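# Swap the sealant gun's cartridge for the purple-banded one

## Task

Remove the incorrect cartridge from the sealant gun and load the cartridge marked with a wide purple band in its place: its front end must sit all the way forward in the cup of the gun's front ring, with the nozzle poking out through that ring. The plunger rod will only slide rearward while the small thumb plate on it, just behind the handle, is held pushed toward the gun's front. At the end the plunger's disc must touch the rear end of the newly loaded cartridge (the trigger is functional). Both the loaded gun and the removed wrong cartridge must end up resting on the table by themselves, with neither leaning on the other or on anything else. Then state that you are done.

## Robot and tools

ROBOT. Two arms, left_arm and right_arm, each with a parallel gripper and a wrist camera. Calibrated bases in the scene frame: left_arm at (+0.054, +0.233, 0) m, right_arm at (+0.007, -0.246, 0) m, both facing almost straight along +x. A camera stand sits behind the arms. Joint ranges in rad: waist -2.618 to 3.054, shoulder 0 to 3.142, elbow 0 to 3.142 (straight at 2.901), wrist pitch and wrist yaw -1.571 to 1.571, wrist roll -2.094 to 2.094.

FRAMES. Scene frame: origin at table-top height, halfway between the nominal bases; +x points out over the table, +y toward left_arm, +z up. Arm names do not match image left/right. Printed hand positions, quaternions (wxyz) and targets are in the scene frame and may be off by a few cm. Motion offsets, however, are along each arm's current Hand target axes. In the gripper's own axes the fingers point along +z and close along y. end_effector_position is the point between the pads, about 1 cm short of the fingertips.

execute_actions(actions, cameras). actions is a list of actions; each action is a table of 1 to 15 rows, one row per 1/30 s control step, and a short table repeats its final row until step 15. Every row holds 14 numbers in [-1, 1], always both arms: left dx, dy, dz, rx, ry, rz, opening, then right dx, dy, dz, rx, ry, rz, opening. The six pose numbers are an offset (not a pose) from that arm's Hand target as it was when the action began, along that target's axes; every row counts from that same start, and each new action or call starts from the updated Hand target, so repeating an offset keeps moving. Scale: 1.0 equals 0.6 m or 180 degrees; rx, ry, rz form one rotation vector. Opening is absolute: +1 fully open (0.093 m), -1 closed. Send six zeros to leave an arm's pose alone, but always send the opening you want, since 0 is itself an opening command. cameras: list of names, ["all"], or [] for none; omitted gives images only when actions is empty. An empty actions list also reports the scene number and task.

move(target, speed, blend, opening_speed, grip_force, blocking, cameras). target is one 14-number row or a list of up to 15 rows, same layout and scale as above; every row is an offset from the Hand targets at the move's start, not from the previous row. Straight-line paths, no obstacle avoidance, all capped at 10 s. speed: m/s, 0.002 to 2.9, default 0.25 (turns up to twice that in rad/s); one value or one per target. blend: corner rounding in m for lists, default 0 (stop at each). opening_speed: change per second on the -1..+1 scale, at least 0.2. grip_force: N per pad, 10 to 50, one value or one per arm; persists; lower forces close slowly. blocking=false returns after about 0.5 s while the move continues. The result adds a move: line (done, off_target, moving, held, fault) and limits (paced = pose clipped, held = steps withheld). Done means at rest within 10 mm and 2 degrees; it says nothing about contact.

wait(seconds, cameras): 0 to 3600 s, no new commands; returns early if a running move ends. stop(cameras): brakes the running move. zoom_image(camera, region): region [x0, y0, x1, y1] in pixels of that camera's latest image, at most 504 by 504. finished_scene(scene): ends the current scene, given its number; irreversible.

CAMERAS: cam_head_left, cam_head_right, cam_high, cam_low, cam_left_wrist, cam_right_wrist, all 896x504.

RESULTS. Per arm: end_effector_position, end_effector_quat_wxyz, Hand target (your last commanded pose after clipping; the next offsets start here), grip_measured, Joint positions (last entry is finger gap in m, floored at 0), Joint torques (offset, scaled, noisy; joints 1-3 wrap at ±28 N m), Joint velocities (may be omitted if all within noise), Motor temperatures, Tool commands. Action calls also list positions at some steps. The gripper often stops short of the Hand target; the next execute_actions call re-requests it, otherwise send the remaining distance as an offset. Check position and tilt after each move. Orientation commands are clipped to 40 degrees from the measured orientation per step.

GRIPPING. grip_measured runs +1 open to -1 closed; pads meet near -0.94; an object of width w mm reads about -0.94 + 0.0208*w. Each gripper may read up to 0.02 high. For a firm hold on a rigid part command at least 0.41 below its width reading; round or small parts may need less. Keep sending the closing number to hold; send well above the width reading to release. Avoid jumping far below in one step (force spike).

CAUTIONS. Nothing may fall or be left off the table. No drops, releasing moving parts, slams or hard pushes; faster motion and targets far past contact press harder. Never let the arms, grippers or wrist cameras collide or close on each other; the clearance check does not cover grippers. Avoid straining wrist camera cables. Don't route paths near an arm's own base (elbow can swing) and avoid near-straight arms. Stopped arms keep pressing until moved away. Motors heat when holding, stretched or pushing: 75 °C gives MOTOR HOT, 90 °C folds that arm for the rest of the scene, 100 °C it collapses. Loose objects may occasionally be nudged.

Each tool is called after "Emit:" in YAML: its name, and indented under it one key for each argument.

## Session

Emit:
execute_actions:
  actions: []

Emit:
zoom_image:
  camera: "cam_high"
  region: [262, 10, 640, 504]

Scene clock: 0.00 s.
left_arm: end_effector_position=(+0.4418, +0.2291, +0.0807) grip_measured=+1.000 end_effector_quat_wxyz=(+0.562, -0.034, +0.827, +0.006) | right_arm: end_effector_position=(+0.3917, -0.2212, +0.0789) grip_measured=+1.000 end_effector_quat_wxyz=(+0.584, -0.074, +0.809, +0.000)
Joint positions: left_arm=[-0.052 1.569 0.365 0.825 -0.094 -0.068 0.093] | right_arm=[0.008 1.624 0.316 0.984 -0.045 -0.106 0.093]
Joint velocities: within noise
Joint torques (N m): no reading
Motor temperatures (°C): left_arm=[33 51 51 34 31 32 35] | right_arm=[33 40 44 44 32 32 34]
Heat: left arm: 51 °C; right arm: 44 °C.
Hand target: left_arm +0.4441, +0.2291, +0.0849; +0.566, -0.034, +0.823, +0.006 | right_arm +0.3956, -0.2210, +0.0876; +0.595, -0.074, +0.800, +0.000
Tool commands: left_gripper/opening=+1.0 right_gripper/opening=+1.0

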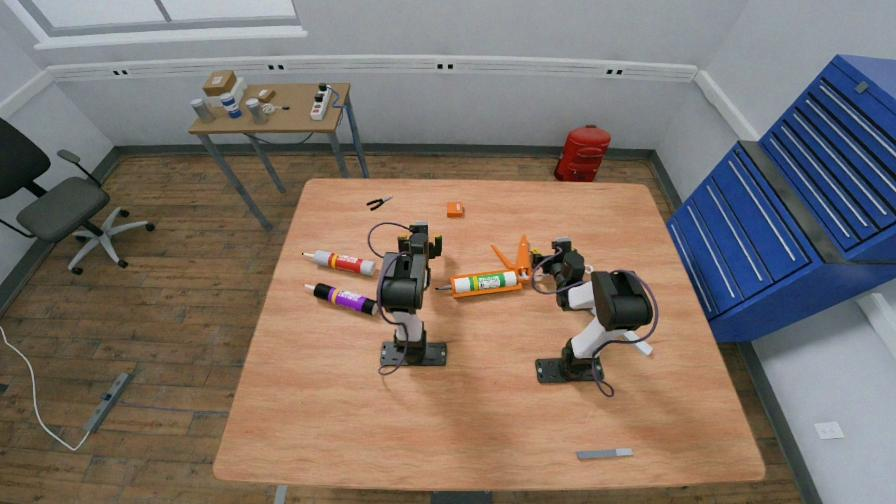

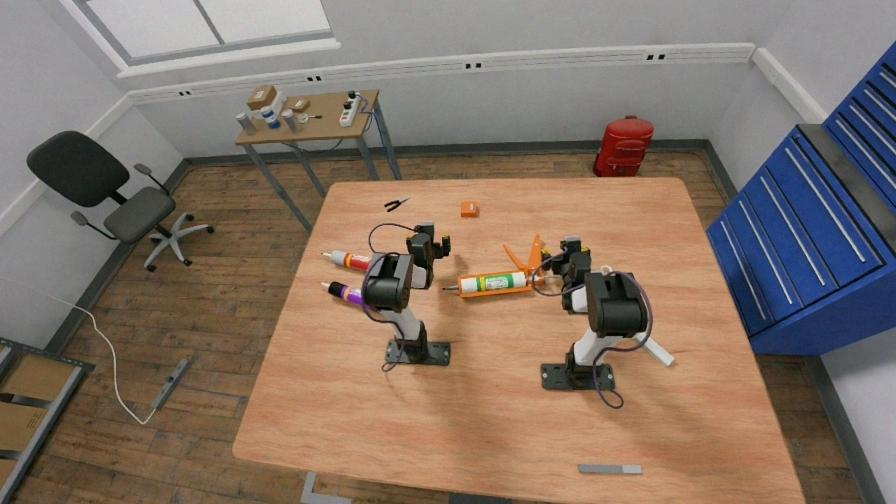

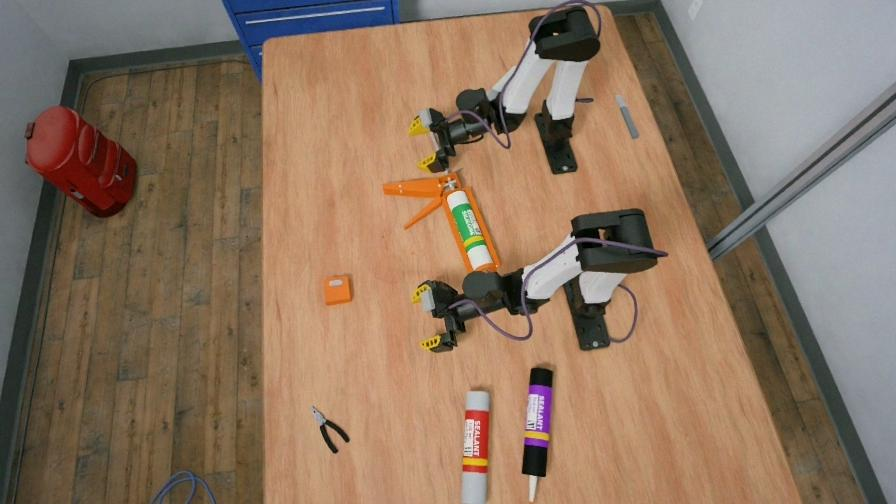

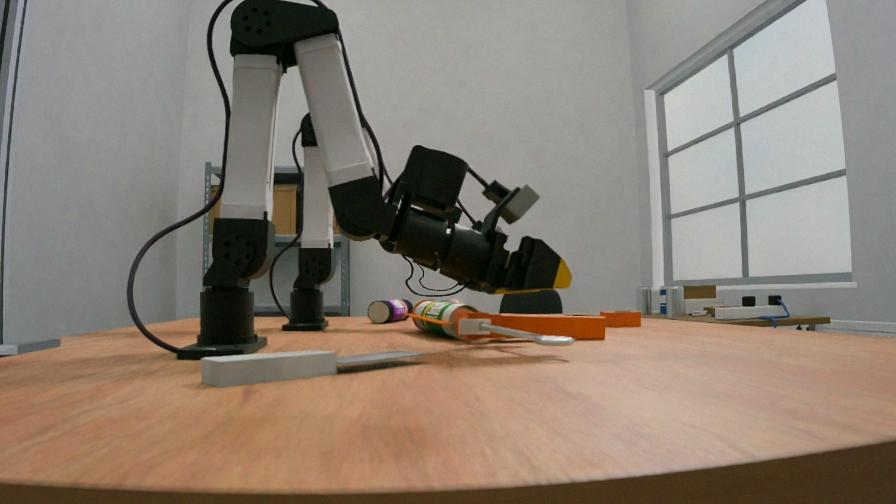

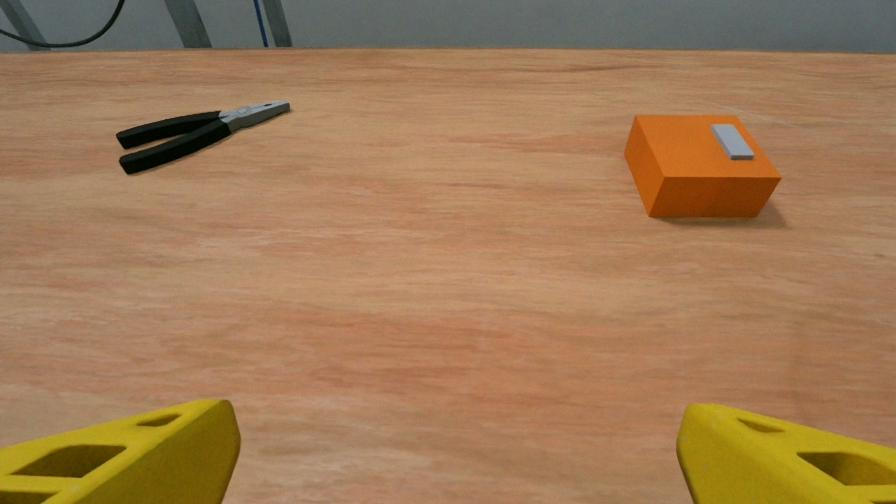

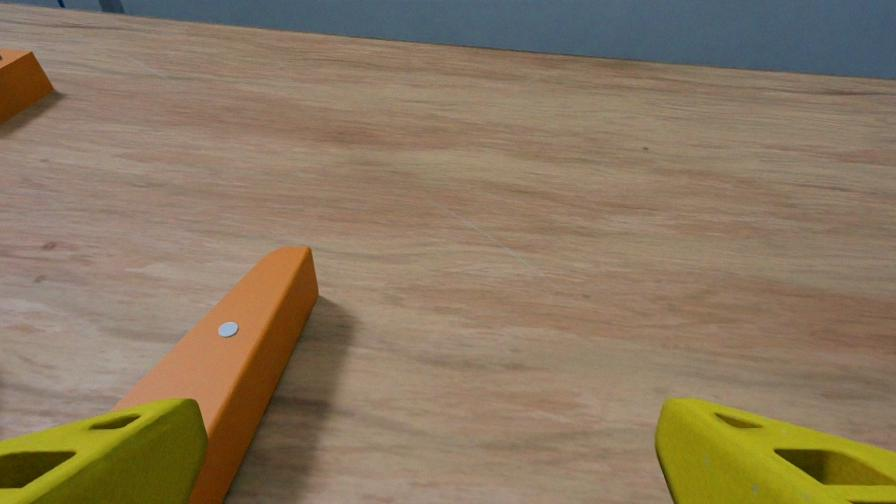

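Scaled by 1.020 from the camera's image (finer frame: 1280x720).

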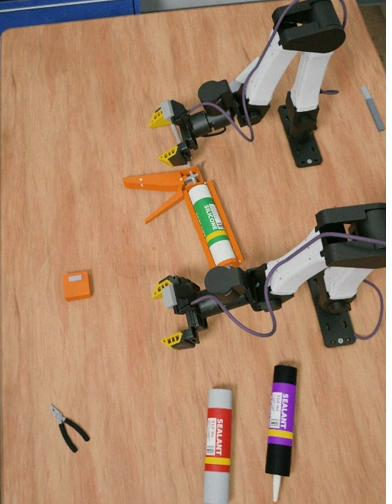

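Emit:
move:
  target: [-0.008,-0.4165,-0.3413,0.2908,0.3051,0.4367,1,-0.2083,-0.0375,-0.408,0,0,0,0]
  speed: 0.3
  cameras: ["all"]

Scene clock: 25.73 s.
left_arm: end_effector_position=(+0.2706, -0.0256, +0.1666) grip_measured=+1.000 end_effector_quat_wxyz=(+0.000, +0.674, +0.739, +0.003) | right_arm: end_effector_position=(+0.2003, -0.2506, +0.2651) grip_measured=+0.002 end_effector_quat_wxyz=(+0.584, -0.063, +0.810, +0.008)
Joint positions: left_arm=[-0.877 1.832 1.753 -1.492 -0.005 0.605 0.093] | right_arm=[-0.553 0.315 0.719 -0.793 -0.572 -0.282 0.045]
Joint torques (N m): left_arm=[-0.36 -6.01 8.36 0.11 0.05 0.12] | right_arm=[-1.1 2.97 8.47 2.04 -0.23 -0.13]
Motor temperatures (°C): left_arm=[33 52 55 42 31 32 35] | right_arm=[33 42 45 53 32 32 34]
Heat: left arm: 55 °C; right arm: 53 °C.
Hand target: left_arm +0.2705, -0.0299, +0.1700; +0.000, +0.682, +0.731, +0.000 | right_arm +0.2001, -0.2500, +0.2799; +0.595, -0.074, +0.800, +0.000
Off the commanded pose: left_arm 0.005 m, 1 deg | right_arm 0.015 m, 2 deg.
move: off_target (right_arm)

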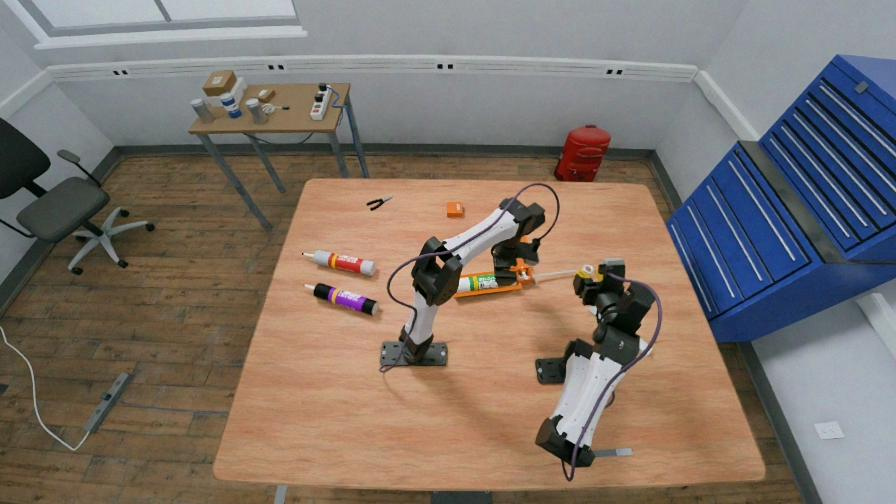

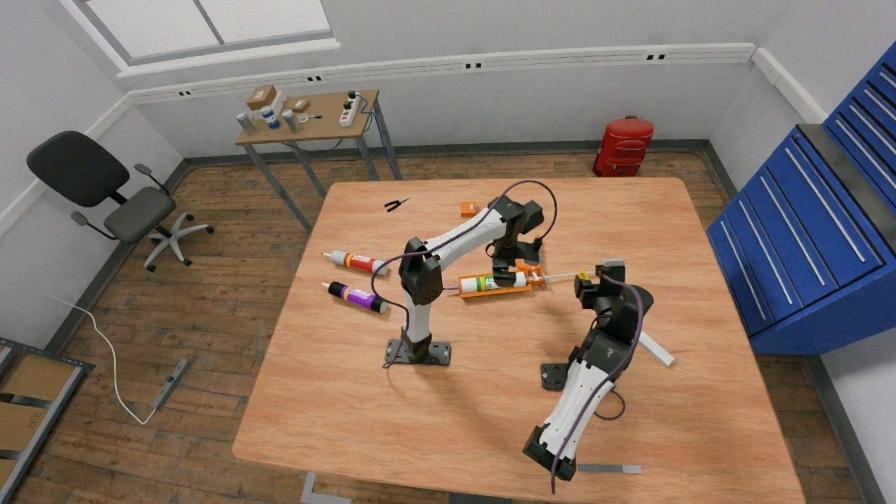

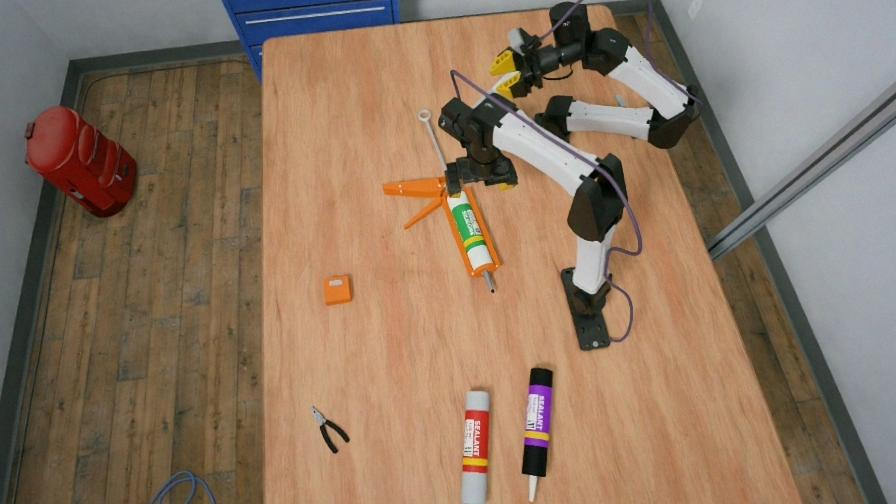

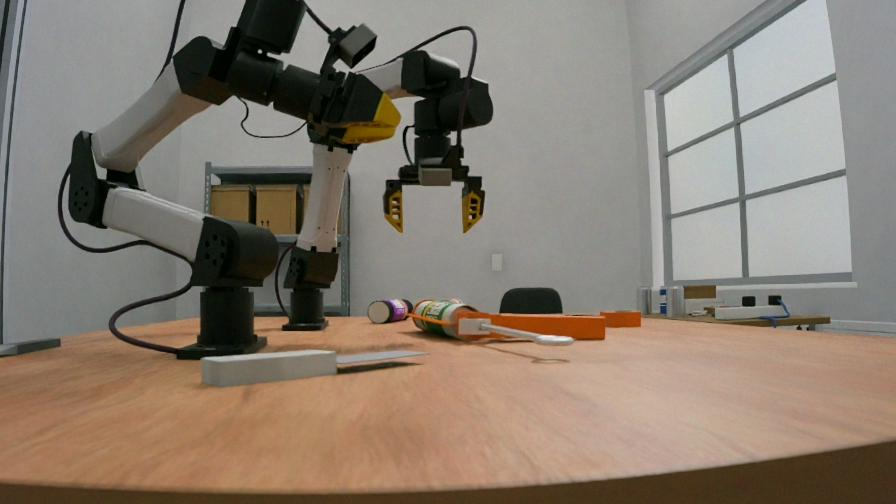

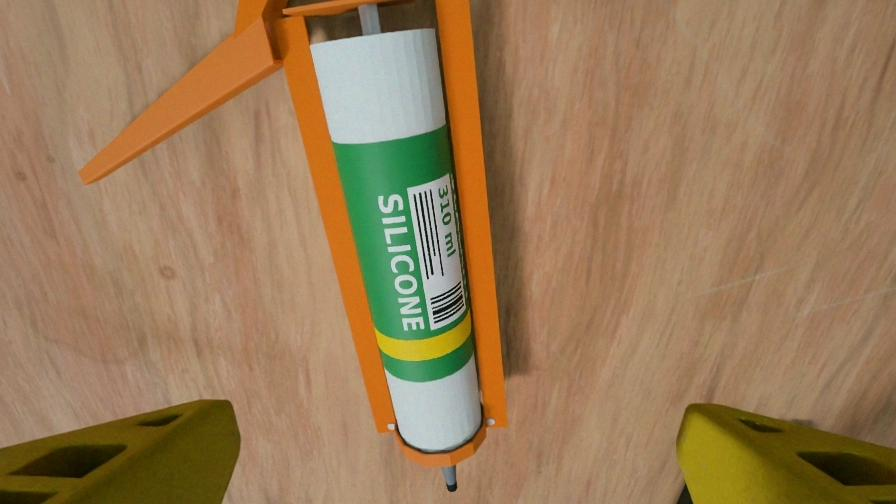

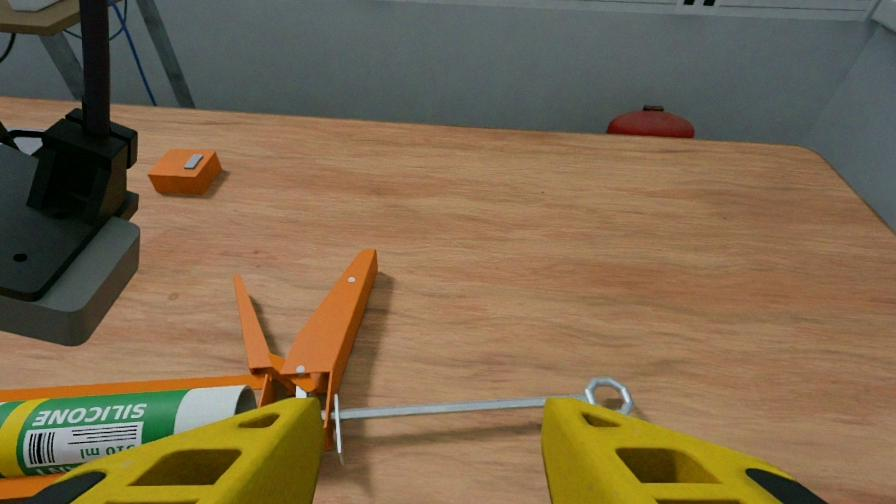

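Emit:
move:
  target: [0.0152,0.033,0.1333,0,0,-0.04,1,0,0,0,0,0,0,0]
  speed: 0.2
  cameras: ["cam_left_wrist"]

Scene clock: 30.73 s.
left_arm: end_effector_position=(+0.2888, -0.0200, +0.0964) grip_measured=+1.000 end_effector_quat_wxyz=(+0.003, +0.641, +0.767, +0.002) | right_arm: end_effector_position=(+0.2003, -0.2503, +0.2651) grip_measured=+0.002 end_effector_quat_wxyz=(+0.584, -0.064, +0.809, +0.009)
Joint positions: left_arm=[-0.826 1.851 1.497 -1.211 -0.005 0.569 0.093] | right_arm=[-0.553 0.315 0.719 -0.793 -0.573 -0.282 0.045]
Joint torques (N m): left_arm=[0.55 -6.48 4.93 0.43 0.05 -0.12] | right_arm=[-1.1 3 8.39 2.04 -0.24 -0.11]
Motor temperatures (°C): left_arm=[33 53 55 40 31 32 35] | right_arm=[33 41 46 54 32 32 34]
Heat: left arm: 55 °C; right arm: 54 °C.
Hand target: left_arm +0.2897, -0.0195, +0.0899; +0.000, +0.635, +0.773, +0.000 | right_arm +0.2001, -0.2500, +0.2799; +0.595, -0.074, +0.800, +0.000
Off the commanded pose: left_arm 0.006 m, 1 deg | right_arm 0.015 m, 2 deg.
move: done

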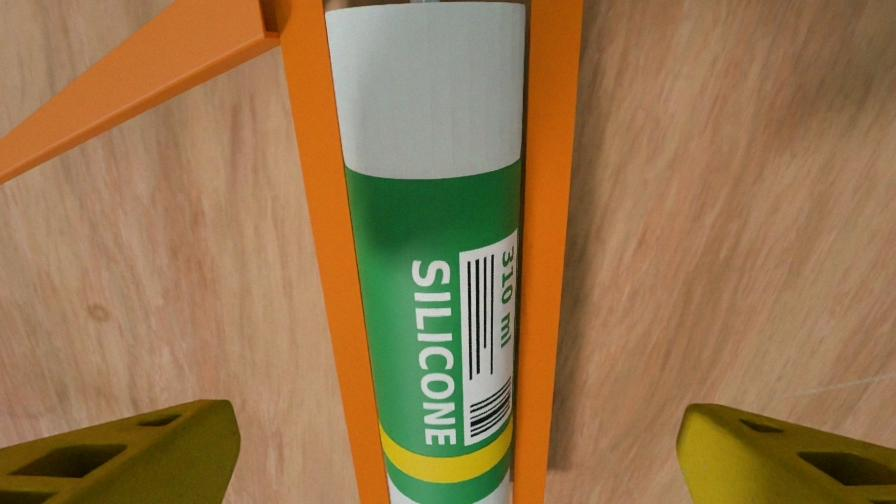

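Emit:
move:
  target:
    - [0,0.005,0.085,0,0,-0.0045,1,0,0,0,0,0,0,0]
    - [0,0.005,0.114,0,0,-0.0045,1,0,0,0,0,0,0,0]
  speed: [0.15,0.07]
  blend: [0.01,0]
  grip_force: [45,50]
  cameras: ["cam_left_wrist"]

Scene clock: 33.97 s.
left_arm: end_effector_position=(+0.2866, -0.0164, +0.0341) grip_measured=+1.000 end_effector_quat_wxyz=(-0.008, +0.636, +0.771, +0.006) | right_arm: end_effector_position=(+0.2003, -0.2503, +0.2651) grip_measured=+0.002 end_effector_quat_wxyz=(+0.584, -0.064, +0.809, +0.009)
Joint positions: left_arm=[-0.826 1.911 1.324 -1.001 -0.009 0.556 0.093] | right_arm=[-0.553 0.315 0.719 -0.793 -0.573 -0.282 0.045]
Joint torques (N m): left_arm=[1.17 -6 3.97 0.77 0.08 -0.06] | right_arm=[-1.14 3 8.46 2.03 -0.24 -0.12]
Motor temperatures (°C): left_arm=[33 53 55 39 31 32 35] | right_arm=[33 41 46 54 32 32 34]
Heat: left arm: 55 °C; right arm: 54 °C.
Hand target: left_arm +0.2927, -0.0189, +0.0216; +0.000, +0.629, +0.777, +0.000 | right_arm +0.2001, -0.2500, +0.2799; +0.595, -0.074, +0.800, +0.000
Off the commanded pose: left_arm 0.014 m, 2 deg | right_arm 0.015 m, 2 deg.
grip_force (N): 45, 50
move: off_target (left_arm); blend cut to 0.0087 m at target 1

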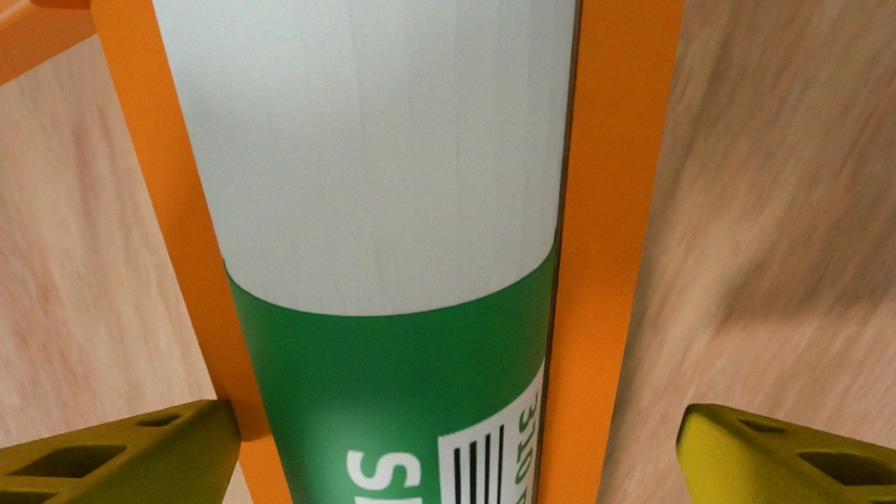

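Emit:
move:
  target:
    - [0,0,-0.03,0,0,0,1,0,0,0,0,0,0,0]
    - [0,0.0125,-0.02,0,0,0,1,0,0,0,0,0,0,0]
    - [0,0.0125,0.002,0,0,0,1,0,0,0,0,0,0,0]
  speed: [0.1,0.1,0.07]
  blend: [0.005,0.005,0]
  cameras: ["cam_left_wrist"]

Scene clock: 36.20 s.
left_arm: end_effector_position=(+0.2879, -0.0156, +0.0344) grip_measured=+1.000 end_effector_quat_wxyz=(-0.009, +0.632, +0.775, +0.000) | right_arm: end_effector_position=(+0.2003, -0.2503, +0.2651) grip_measured=+0.002 end_effector_quat_wxyz=(+0.584, -0.064, +0.809, +0.009)
Joint positions: left_arm=[-0.816 1.911 1.325 -1.002 0.002 0.555 0.093] | right_arm=[-0.553 0.315 0.719 -0.793 -0.573 -0.282 0.045]
Joint torques (N m): left_arm=[1.85 -4.92 5 0.79 -0.01 0.11] | right_arm=[-1.14 3.04 8.4 2.03 -0.26 -0.15]
Motor temperatures (°C): left_arm=[33 53 55 39 31 32 35] | right_arm=[33 41 46 55 32 32 34]
Heat: left arm: 55 °C; right arm: 55 °C.
Hand target: left_arm +0.3001, -0.0174, +0.0204; +0.000, +0.629, +0.777, +0.000 | right_arm +0.2001, -0.2500, +0.2799; +0.595, -0.074, +0.800, +0.000
Off the commanded pose: left_arm 0.019 m, 1 deg | right_arm 0.015 m, 2 deg.
grip_force (N): 45, 50
move: off_target (left_arm); blend cut to 0.0048 m at target 1, 0.0048 m at target 2

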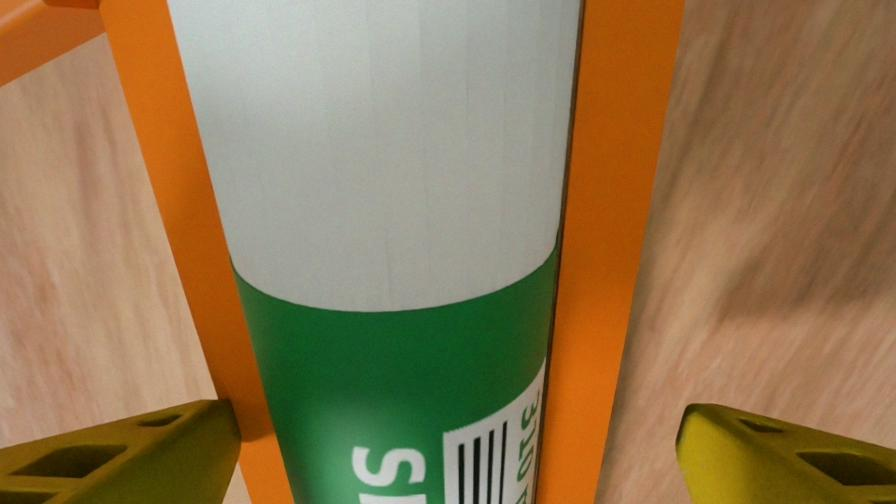

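Emit:
move:
  target:
    - [0,0,-0.08,0,0,0,1,0,0,0,0,0,0,0]
    - [0,0.0,0.002,0,0,0,1,0,0,0,0,0,0,0]
  speed: [0.12,0.08]
  cameras: ["cam_left_wrist"]

Scene clock: 40.27 s.
left_arm: end_effector_position=(+0.2983, -0.0199, +0.0263) grip_measured=+1.000 end_effector_quat_wxyz=(+0.003, +0.627, +0.779, -0.002) | right_arm: end_effector_position=(+0.2003, -0.2503, +0.2651) grip_measured=+0.002 end_effector_quat_wxyz=(+0.584, -0.064, +0.809, +0.009)
Joint positions: left_arm=[-0.802 1.938 1.328 -0.954 0.003 0.555 0.093] | right_arm=[-0.553 0.315 0.719 -0.793 -0.573 -0.282 0.045]
Joint torques (N m): left_arm=[0.72 -6.76 4.81 0.44 -0.03 0.11] | right_arm=[-1.1 3.04 8.5 2.04 -0.26 -0.12]
Motor temperatures (°C): left_arm=[33 53 55 38 31 32 35] | right_arm=[33 41 47 55 32 32 34]
Heat: left arm: 55 °C; right arm: 55 °C.
Hand target: left_arm +0.3000, -0.0174, +0.0192; +0.000, +0.629, +0.777, +0.000 | right_arm +0.2001, -0.2500, +0.2799; +0.595, -0.074, +0.800, +0.000
Off the commanded pose: left_arm 0.008 m, 1 deg | right_arm 0.015 m, 2 deg.
grip_force (N): 45, 50
move: done

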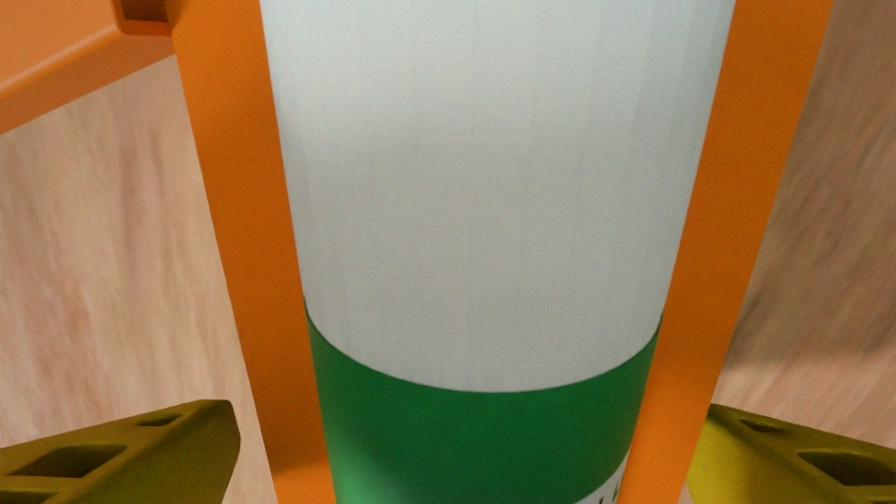

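Emit:
move:
  target: [0,0,0,0,0,0,0.2,0,0,0,0,0,0,0]
  speed: 0.05
  cameras: ["cam_left_wrist"]

Scene clock: 53.83 s.
left_arm: end_effector_position=(+0.2982, -0.0203, +0.0263) grip_measured=+0.580 end_effector_quat_wxyz=(+0.003, +0.627, +0.779, -0.003) | right_arm: end_effector_position=(+0.2003, -0.2503, +0.2651) grip_measured=+0.002 end_effector_quat_wxyz=(+0.584, -0.064, +0.809, +0.009)
Joint positions: left_arm=[-0.802 1.938 1.328 -0.953 0.005 0.556 0.073] | right_arm=[-0.553 0.315 0.719 -0.793 -0.573 -0.282 0.045]
Joint torques (N m): left_arm=[0.69 -6.83 4.74 0.44 -0.03 0.11] | right_arm=[-1.14 3.04 8.5 2.05 -0.26 -0.12]
Motor temperatures (°C): left_arm=[33 55 55 37 31 32 35] | right_arm=[33 41 48 57 32 32 34]
Heat: left arm: 55 °C; right arm: 57 °C.
Hand target: left_arm +0.3001, -0.0174, +0.0192; +0.000, +0.629, +0.777, +0.000 | right_arm +0.2001, -0.2500, +0.2799; +0.595, -0.074, +0.800, +0.000
Off the commanded pose: left_arm 0.008 m, 1 deg | right_arm 0.015 m, 2 deg.
grip_force (N): 45, 50
move: done

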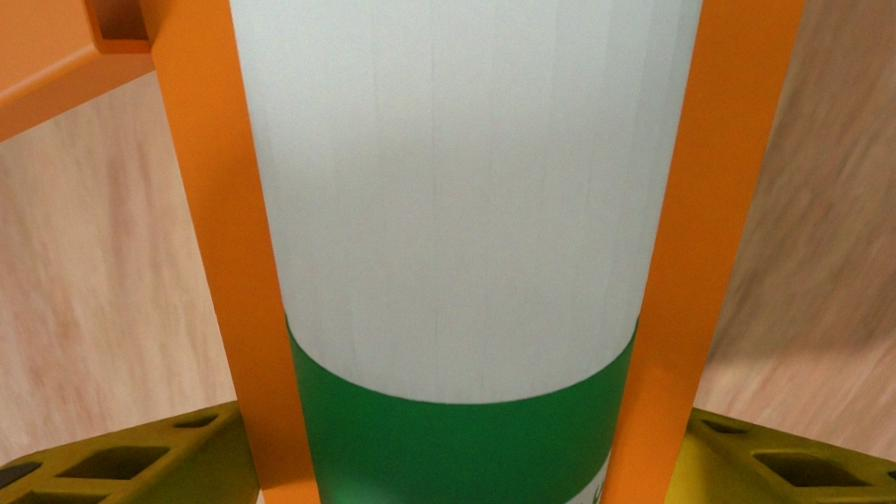

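Emit:
move:
  target: [0.2317,0.2365,-0.0067,0,0,0.2444,0.2,0,0,0,0,0,0,0]
  speed: 0.15
  cameras: ["cam_left_wrist","cam_high","cam_low"]

Scene clock: 60.13 s.
left_arm: end_effector_position=(+0.4055, +0.1412, +0.0261) grip_measured=+0.569 end_effector_quat_wxyz=(+0.011, +0.870, +0.493, +0.000) | right_arm: end_effector_position=(+0.2003, -0.2503, +0.2651) grip_measured=+0.002 end_effector_quat_wxyz=(+0.584, -0.064, +0.809, +0.009)
Joint positions: left_arm=[-0.249 1.974 1.378 -0.961 0.016 1.863 0.073] | right_arm=[-0.553 0.315 0.719 -0.793 -0.573 -0.282 0.045]
Joint torques (N m): left_arm=[1.31 -6.15 7.46 0.1 -0.11 0.3] | right_arm=[-1.17 3.07 8.42 2.03 -0.24 -0.13]
Motor temperatures (°C): left_arm=[33 55 55 37 31 32 35] | right_arm=[33 41 48 57 32 32 34]
Heat: left arm: 55 °C; right arm: 57 °C.
Hand target: left_arm +0.4100, +0.1481, +0.0232; +0.000, +0.875, +0.485, +0.000 | right_arm +0.2001, -0.2500, +0.2799; +0.595, -0.074, +0.800, +0.000
Off the commanded pose: left_arm 0.009 m, 2 deg | right_arm 0.015 m, 2 deg.
grip_force (N): 45, 50
move: done
Images, in order (width x height): cam_high 896x504, cam_low 896x504, cam_left_wrist 896x504.

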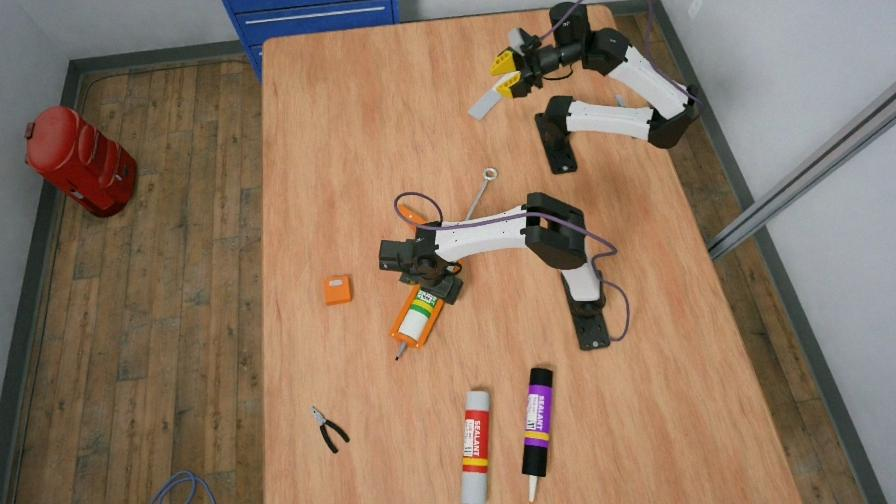

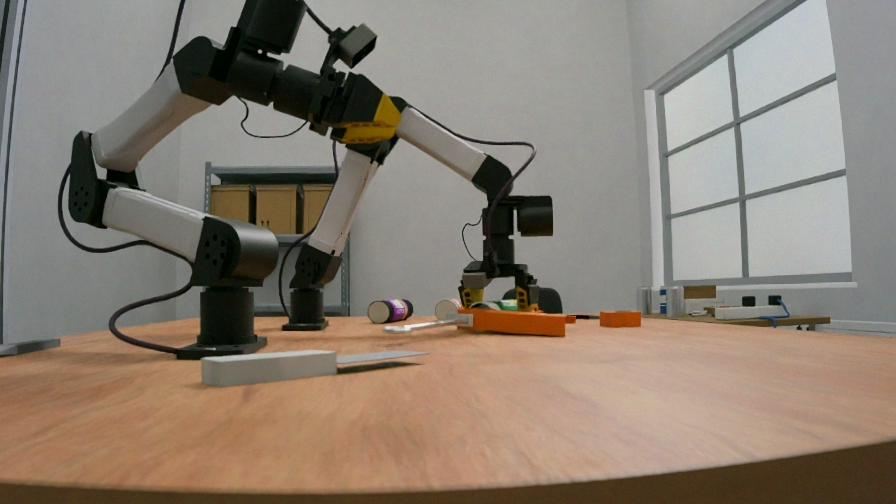

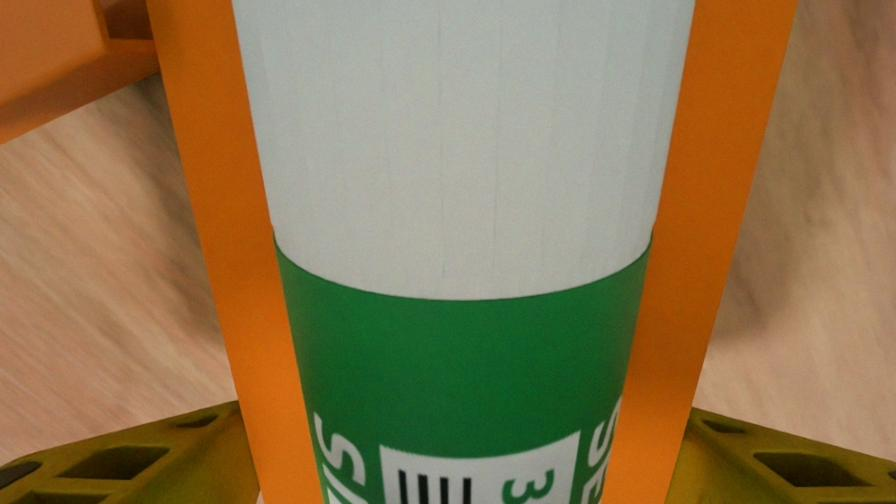

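Emit:
move:
  target:
    - [0,0,0,0,0,0,1.0,0,0,0,0,0,0,0]
    - [0,0,-0.18,0,0,0,1.0,0.2342,0.1972,0.1457,-0.2613,0.132,-0.1263,0]
    - [-0.1403,-0.0103,-0.2117,0,0,-0.5,0,0.2342,0.1972,0.1457,-0.2613,0.132,-0.1263,0]
    - [-0.3163,-0.0052,-0.128,0,0,-1.0,-0.15,0.2342,0.1972,0.1457,-0.2613,0.132,-0.1263,0]
  speed: [0.1,0.3,0.5,0.5]
  blend: [0,0.03,0.03,0]
  cameras: ["cam_left_wrist","cam_right_wrist","cam_high"]

Scene clock: 77.63 s.
left_arm: end_effector_position=(+0.3074, -0.0108, +0.1070) grip_measured=+0.002 end_effector_quat_wxyz=(-0.005, -0.481, +0.877, -0.007) | right_arm: end_effector_position=(+0.2263, -0.1456, +0.1068) grip_measured=+0.002 end_effector_quat_wxyz=(+0.323, -0.439, +0.817, +0.187)
Joint positions: left_arm=[-0.76 1.868 1.563 -1.255 0.014 -1.762 0.045] | right_arm=[-0.03 0.989 0.59 -0.7 -0.628 -0.825 0.045]
Joint torques (N m): left_arm=[-0.61 -6.69 4.85 0.36 -0.2 -0.18] | right_arm=[0.72 -1.7 6.43 1.42 -0.5 -0.14]
Motor temperatures (°C): left_arm=[33 58 56 36 31 32 35] | right_arm=[33 40 49 56 32 32 34]
Heat: left arm: 58 °C; right arm: 56 °C.
Hand target: left_arm +0.3067, -0.0112, +0.0999; +0.000, -0.485, +0.875, +0.000 | right_arm +0.2301, -0.1418, +0.1103; +0.334, -0.451, +0.806, +0.187
Tool commands: left_gripper/opening=+0.0 right_gripper/opening=+0.0
Off the commanded pose: left_arm 0.007 m, 1 deg | right_arm 0.006 m, 2 deg.
grip_force (N): 45, 50
move: done (path cut at 10 s); path passed 3 of 4 targets; target 4's new opening was not sent; blend cut to 0 m at target 3
Images, in order (width x height): cam_high 896x504, cam_left_wrist 896x504, cam_right_wrist 896x504.

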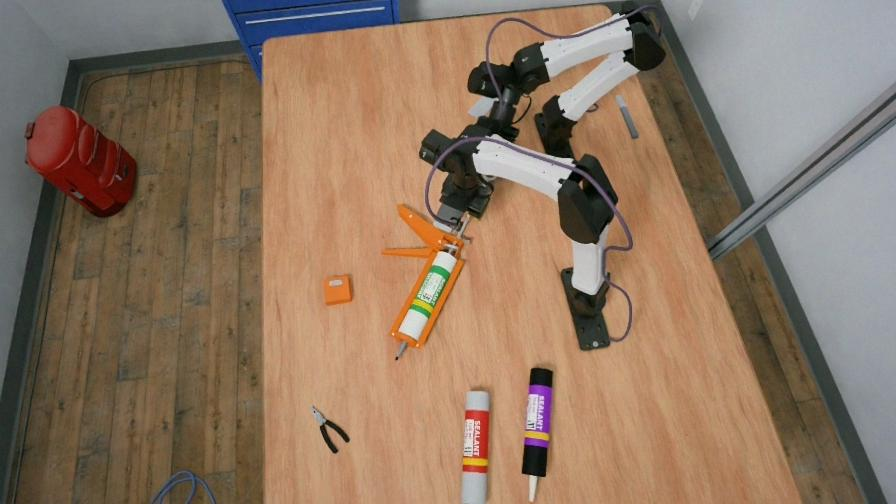

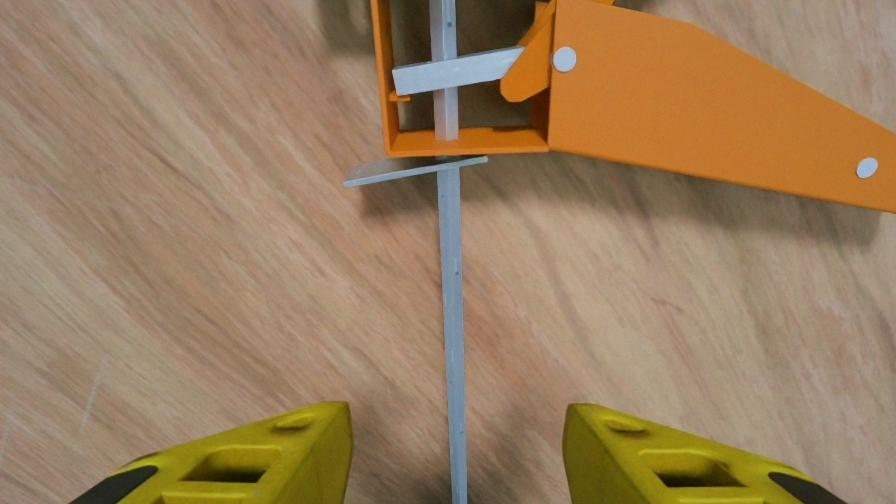

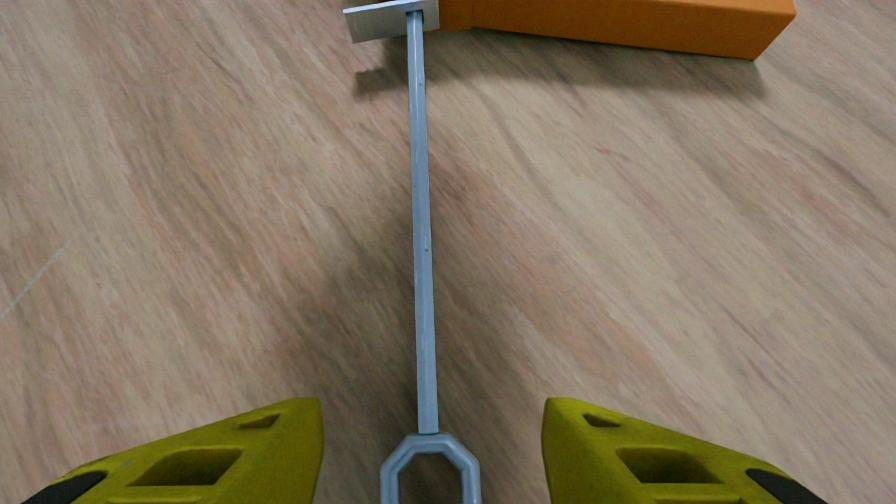

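Emit:
move:
  target:
    - [-0.0367,0.0033,0.1265,0,0,-0.0067,-0.15,0.0551,0.0083,0.14,0,0,0,-0.2]
    - [-0.0367,0.0033,0.1265,0,0,-0.0067,-0.15,0.0551,0.0083,0.14,0,0,0,-1]
  speed: [0.15,0.1]
  cameras: ["cam_left_wrist","cam_right_wrist"]

Scene clock: 89.37 s.
left_arm: end_effector_position=(+0.3148, +0.0042, +0.0311) grip_measured=-0.148 end_effector_quat_wxyz=(-0.004, -0.496, +0.868, -0.007) | right_arm: end_effector_position=(+0.2450, -0.1105, +0.0291) grip_measured=-0.992 end_effector_quat_wxyz=(+0.332, -0.452, +0.807, +0.186)
Joint positions: left_arm=[-0.715 1.912 1.313 -0.961 0.012 -1.75 0.038] | right_arm=[0.156 1.256 0.357 -0.081 -0.545 -0.658 0]
Joint torques (N m): left_arm=[0.73 -6.58 4.71 0.36 -0.19 0.07] | right_arm=[0.73 -3.06 4.57 1.61 -0.27 0.17]
Motor temperatures (°C): left_arm=[33 59 55 36 31 32 35] | right_arm=[33 40 49 54 33 32 34]
Heat: left arm: 59 °C; right arm: 54 °C.
Hand target: left_arm +0.3168, +0.0085, +0.0242; +0.000, -0.494, +0.869, +0.000 | right_arm +0.2447, -0.1085, +0.0275; +0.334, -0.451, +0.806, +0.187
Off the commanded pose: left_arm 0.009 m, 1 deg | right_arm 0.003 m, 0 deg.
grip_force (N): 45, 50
move: done

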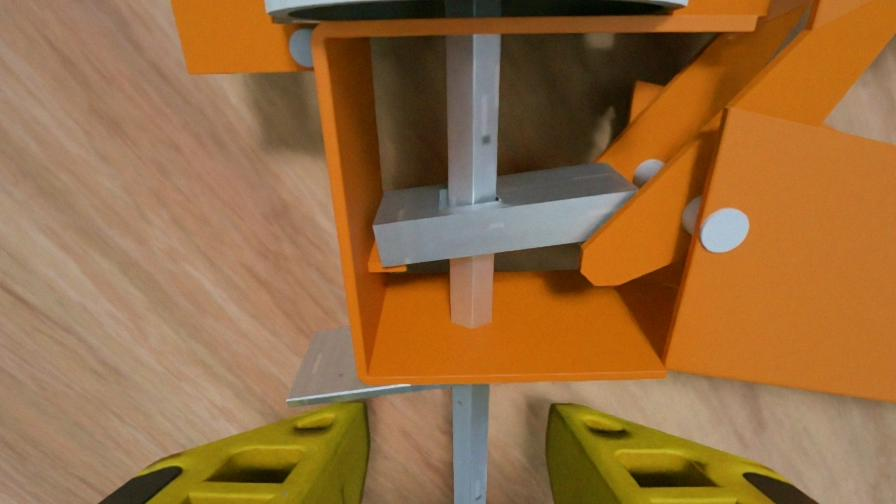

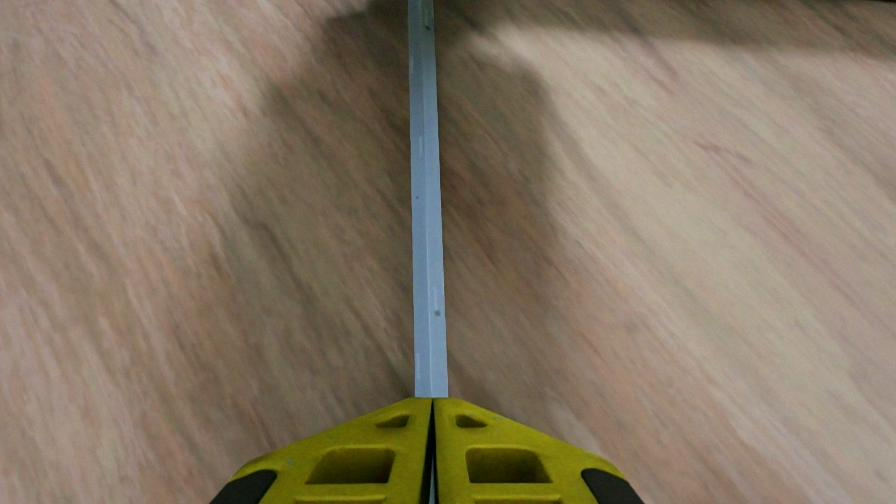

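Emit:
move:
  target:
    - [0,0,0,0,0,0,-0.15,0,0,0,0,0,0,-0.2]
    - [0,0,0,0,0,0,-0.15,0.0072,0,0.0072,0,0,0,-0.2]
    - [0,0,0,0,0,0,-0.15,0.0072,0,0.0072,0,0,0,-1]
  speed: [0.1,0.06,0.1]
  cameras: ["cam_right_wrist"]

Scene clock: 93.03 s.
left_arm: end_effector_position=(+0.3148, +0.0042, +0.0311) grip_measured=-0.148 end_effector_quat_wxyz=(-0.004, -0.496, +0.868, -0.007) | right_arm: end_effector_position=(+0.2429, -0.1094, +0.0220) grip_measured=-0.946 end_effector_quat_wxyz=(+0.329, -0.454, +0.806, +0.189)
Joint positions: left_arm=[-0.715 1.912 1.313 -0.961 0.012 -1.75 0.038] | right_arm=[0.16 1.284 0.34 -0.043 -0.548 -0.66 0]
Joint torques (N m): left_arm=[0.7 -6.6 4.74 0.35 -0.19 0.09] | right_arm=[0.27 -3.03 4.63 1.68 -0.25 0.18]
Motor temperatures (°C): left_arm=[33 59 55 36 31 32 35] | right_arm=[33 40 49 54 33 32 34]
Heat: left arm: 59 °C; right arm: 54 °C.
Hand target: left_arm +0.3168, +0.0085, +0.0242; +0.000, -0.494, +0.869, +0.000 | right_arm +0.2447, -0.1085, +0.0214; +0.334, -0.451, +0.806, +0.187
Off the commanded pose: left_arm 0.008 m, 1 deg | right_arm 0.002 m, 1 deg.
grip_force (N): 45, 50
move: done

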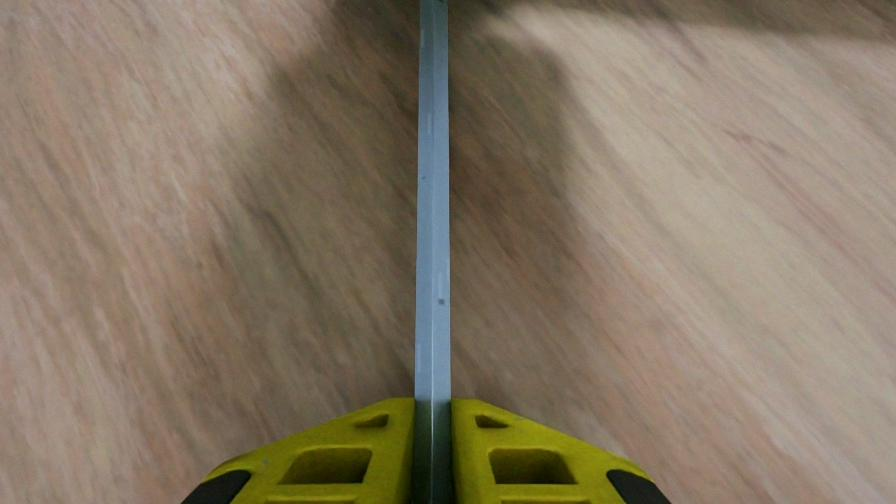

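Emit:
move:
  target:
    - [-0.063,0.0067,0,0,0,0,-0.15,0,0,0,0,0,0,-1]
    - [-0.063,0.0067,0,0,0,0,-0.15,0.0471,0,-0.0471,0,0,0,-1]
  speed: 0.07
  cameras: ["cam_left_wrist","cam_right_wrist"]

Scene clock: 96.60 s.
left_arm: end_effector_position=(+0.3084, -0.0084, +0.0354) grip_measured=-0.148 end_effector_quat_wxyz=(-0.107, -0.485, +0.866, -0.064) | right_arm: end_effector_position=(+0.2312, -0.1308, +0.0267) grip_measured=-0.946 end_effector_quat_wxyz=(+0.350, -0.454, +0.795, +0.198)
Joint positions: left_arm=[-0.641 1.901 1.293 -0.933 0.249 -1.664 0.038] | right_arm=[0.018 1.196 0.293 -0.122 -0.657 -0.793 0]
Joint torques (N m): left_arm=[3.52 -8.12 4.21 0.03 -2.14 0.31] | right_arm=[-3.59 -4.89 4.6 0.73 -0.15 -0.44]
Motor temperatures (°C): left_arm=[33 59 55 36 31 32 35] | right_arm=[33 40 49 53 33 32 34]
Heat: left arm: 59 °C; right arm: 53 °C.
Hand target: left_arm +0.3327, +0.0430, +0.0242; +0.000, -0.494, +0.870, +0.000 | right_arm +0.2238, -0.1425, +0.0214; +0.334, -0.451, +0.806, +0.187
Off the commanded pose: left_arm 0.058 m, 14 deg | right_arm 0.015 m, 3 deg.
grip_force (N): 45, 50
move: off_target (left_arm, right_arm)

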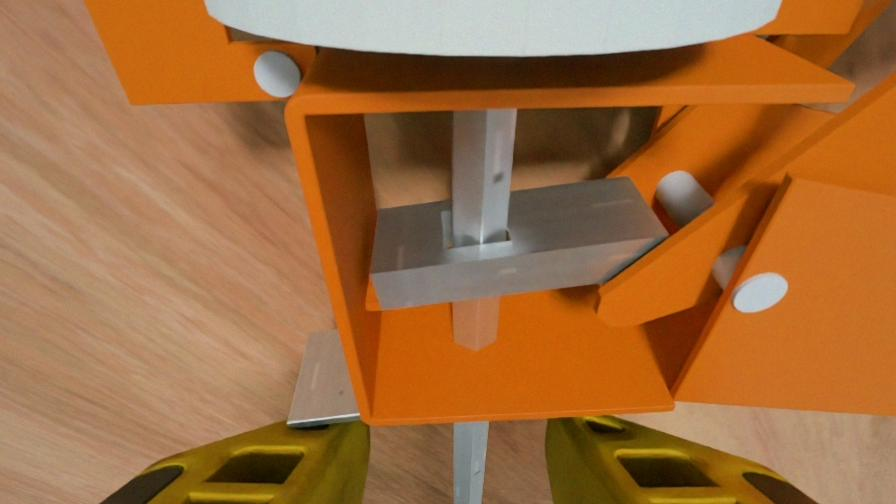

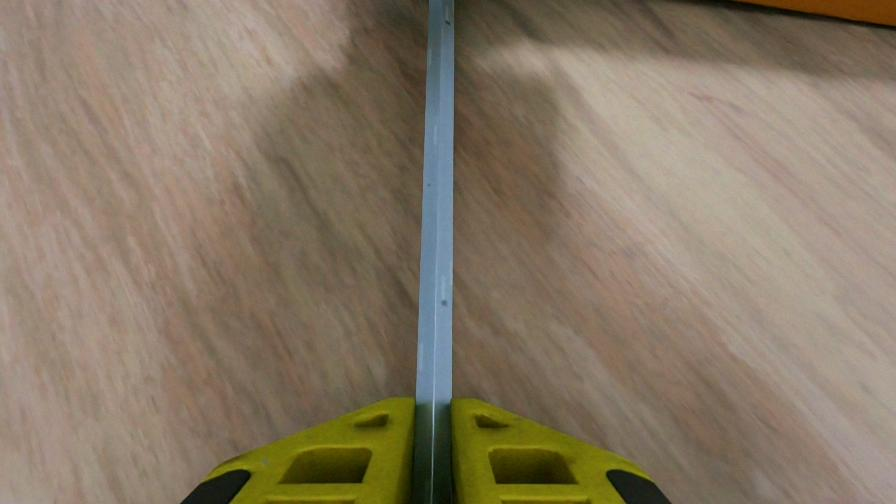

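Emit:
move:
  target:
    - [-0.01,0.0,0,0,0,0,-0.15,-0.0471,0,0.0471,0,0,0,-1]
  speed: 0.1
  cameras: ["cam_left_wrist"]

Emit:
zoom_image:
  camera: "cam_left_wrist"
  region: [260, 280, 660, 504]

Scene clock: 102.17 s.
left_arm: end_effector_position=(+0.3193, +0.0130, +0.0310) grip_measured=-0.148 end_effector_quat_wxyz=(-0.063, -0.489, +0.869, -0.036) | right_arm: end_effector_position=(+0.2421, -0.1070, +0.0218) grip_measured=-0.946 end_effector_quat_wxyz=(+0.342, -0.453, +0.800, +0.194)
Joint positions: left_arm=[-0.623 1.901 1.29 -0.947 0.144 -1.646 0.038] | right_arm=[0.161 1.282 0.314 0.011 -0.564 -0.65 0]
Joint torques (N m): left_arm=[3.32 -7.92 3.82 0.22 -1.3 0.25] | right_arm=[0.32 -3.03 6.64 1.22 -0.05 0.1]
Motor temperatures (°C): left_arm=[33 60 55 36 33 32 35] | right_arm=[33 40 49 52 32 32 34]
Heat: left arm: 60 °C; right arm: 52 °C.
Hand target: left_arm +0.3357, +0.0483, +0.0241; +0.000, -0.494, +0.870, +0.000 | right_arm +0.2447, -0.1085, +0.0214; +0.334, -0.451, +0.806, +0.187
Off the commanded pose: left_arm 0.039 m, 8 deg | right_arm 0.003 m, 1 deg.
grip_force (N): 45, 50
move: off_target (left_arm)

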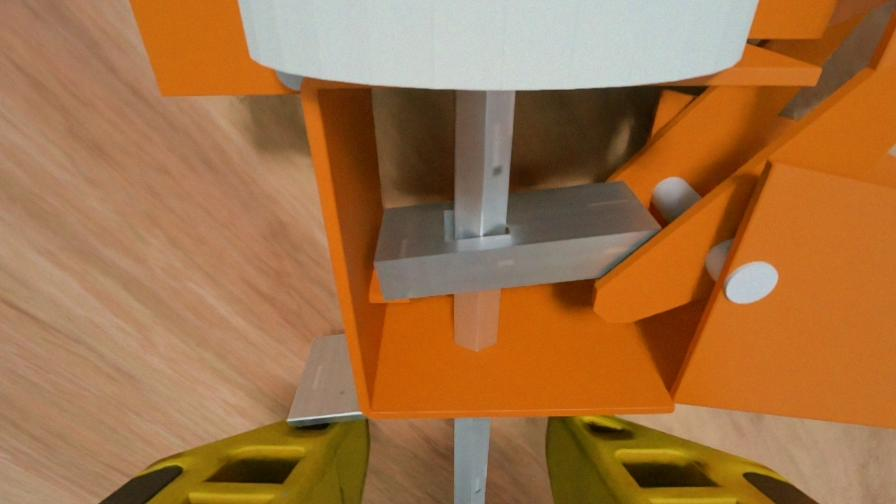

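Scaled by 1.260 from the camera's image (finer frame: 1280x720).

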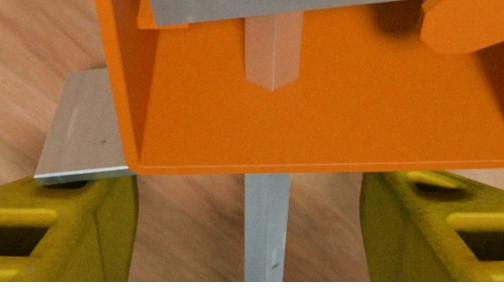

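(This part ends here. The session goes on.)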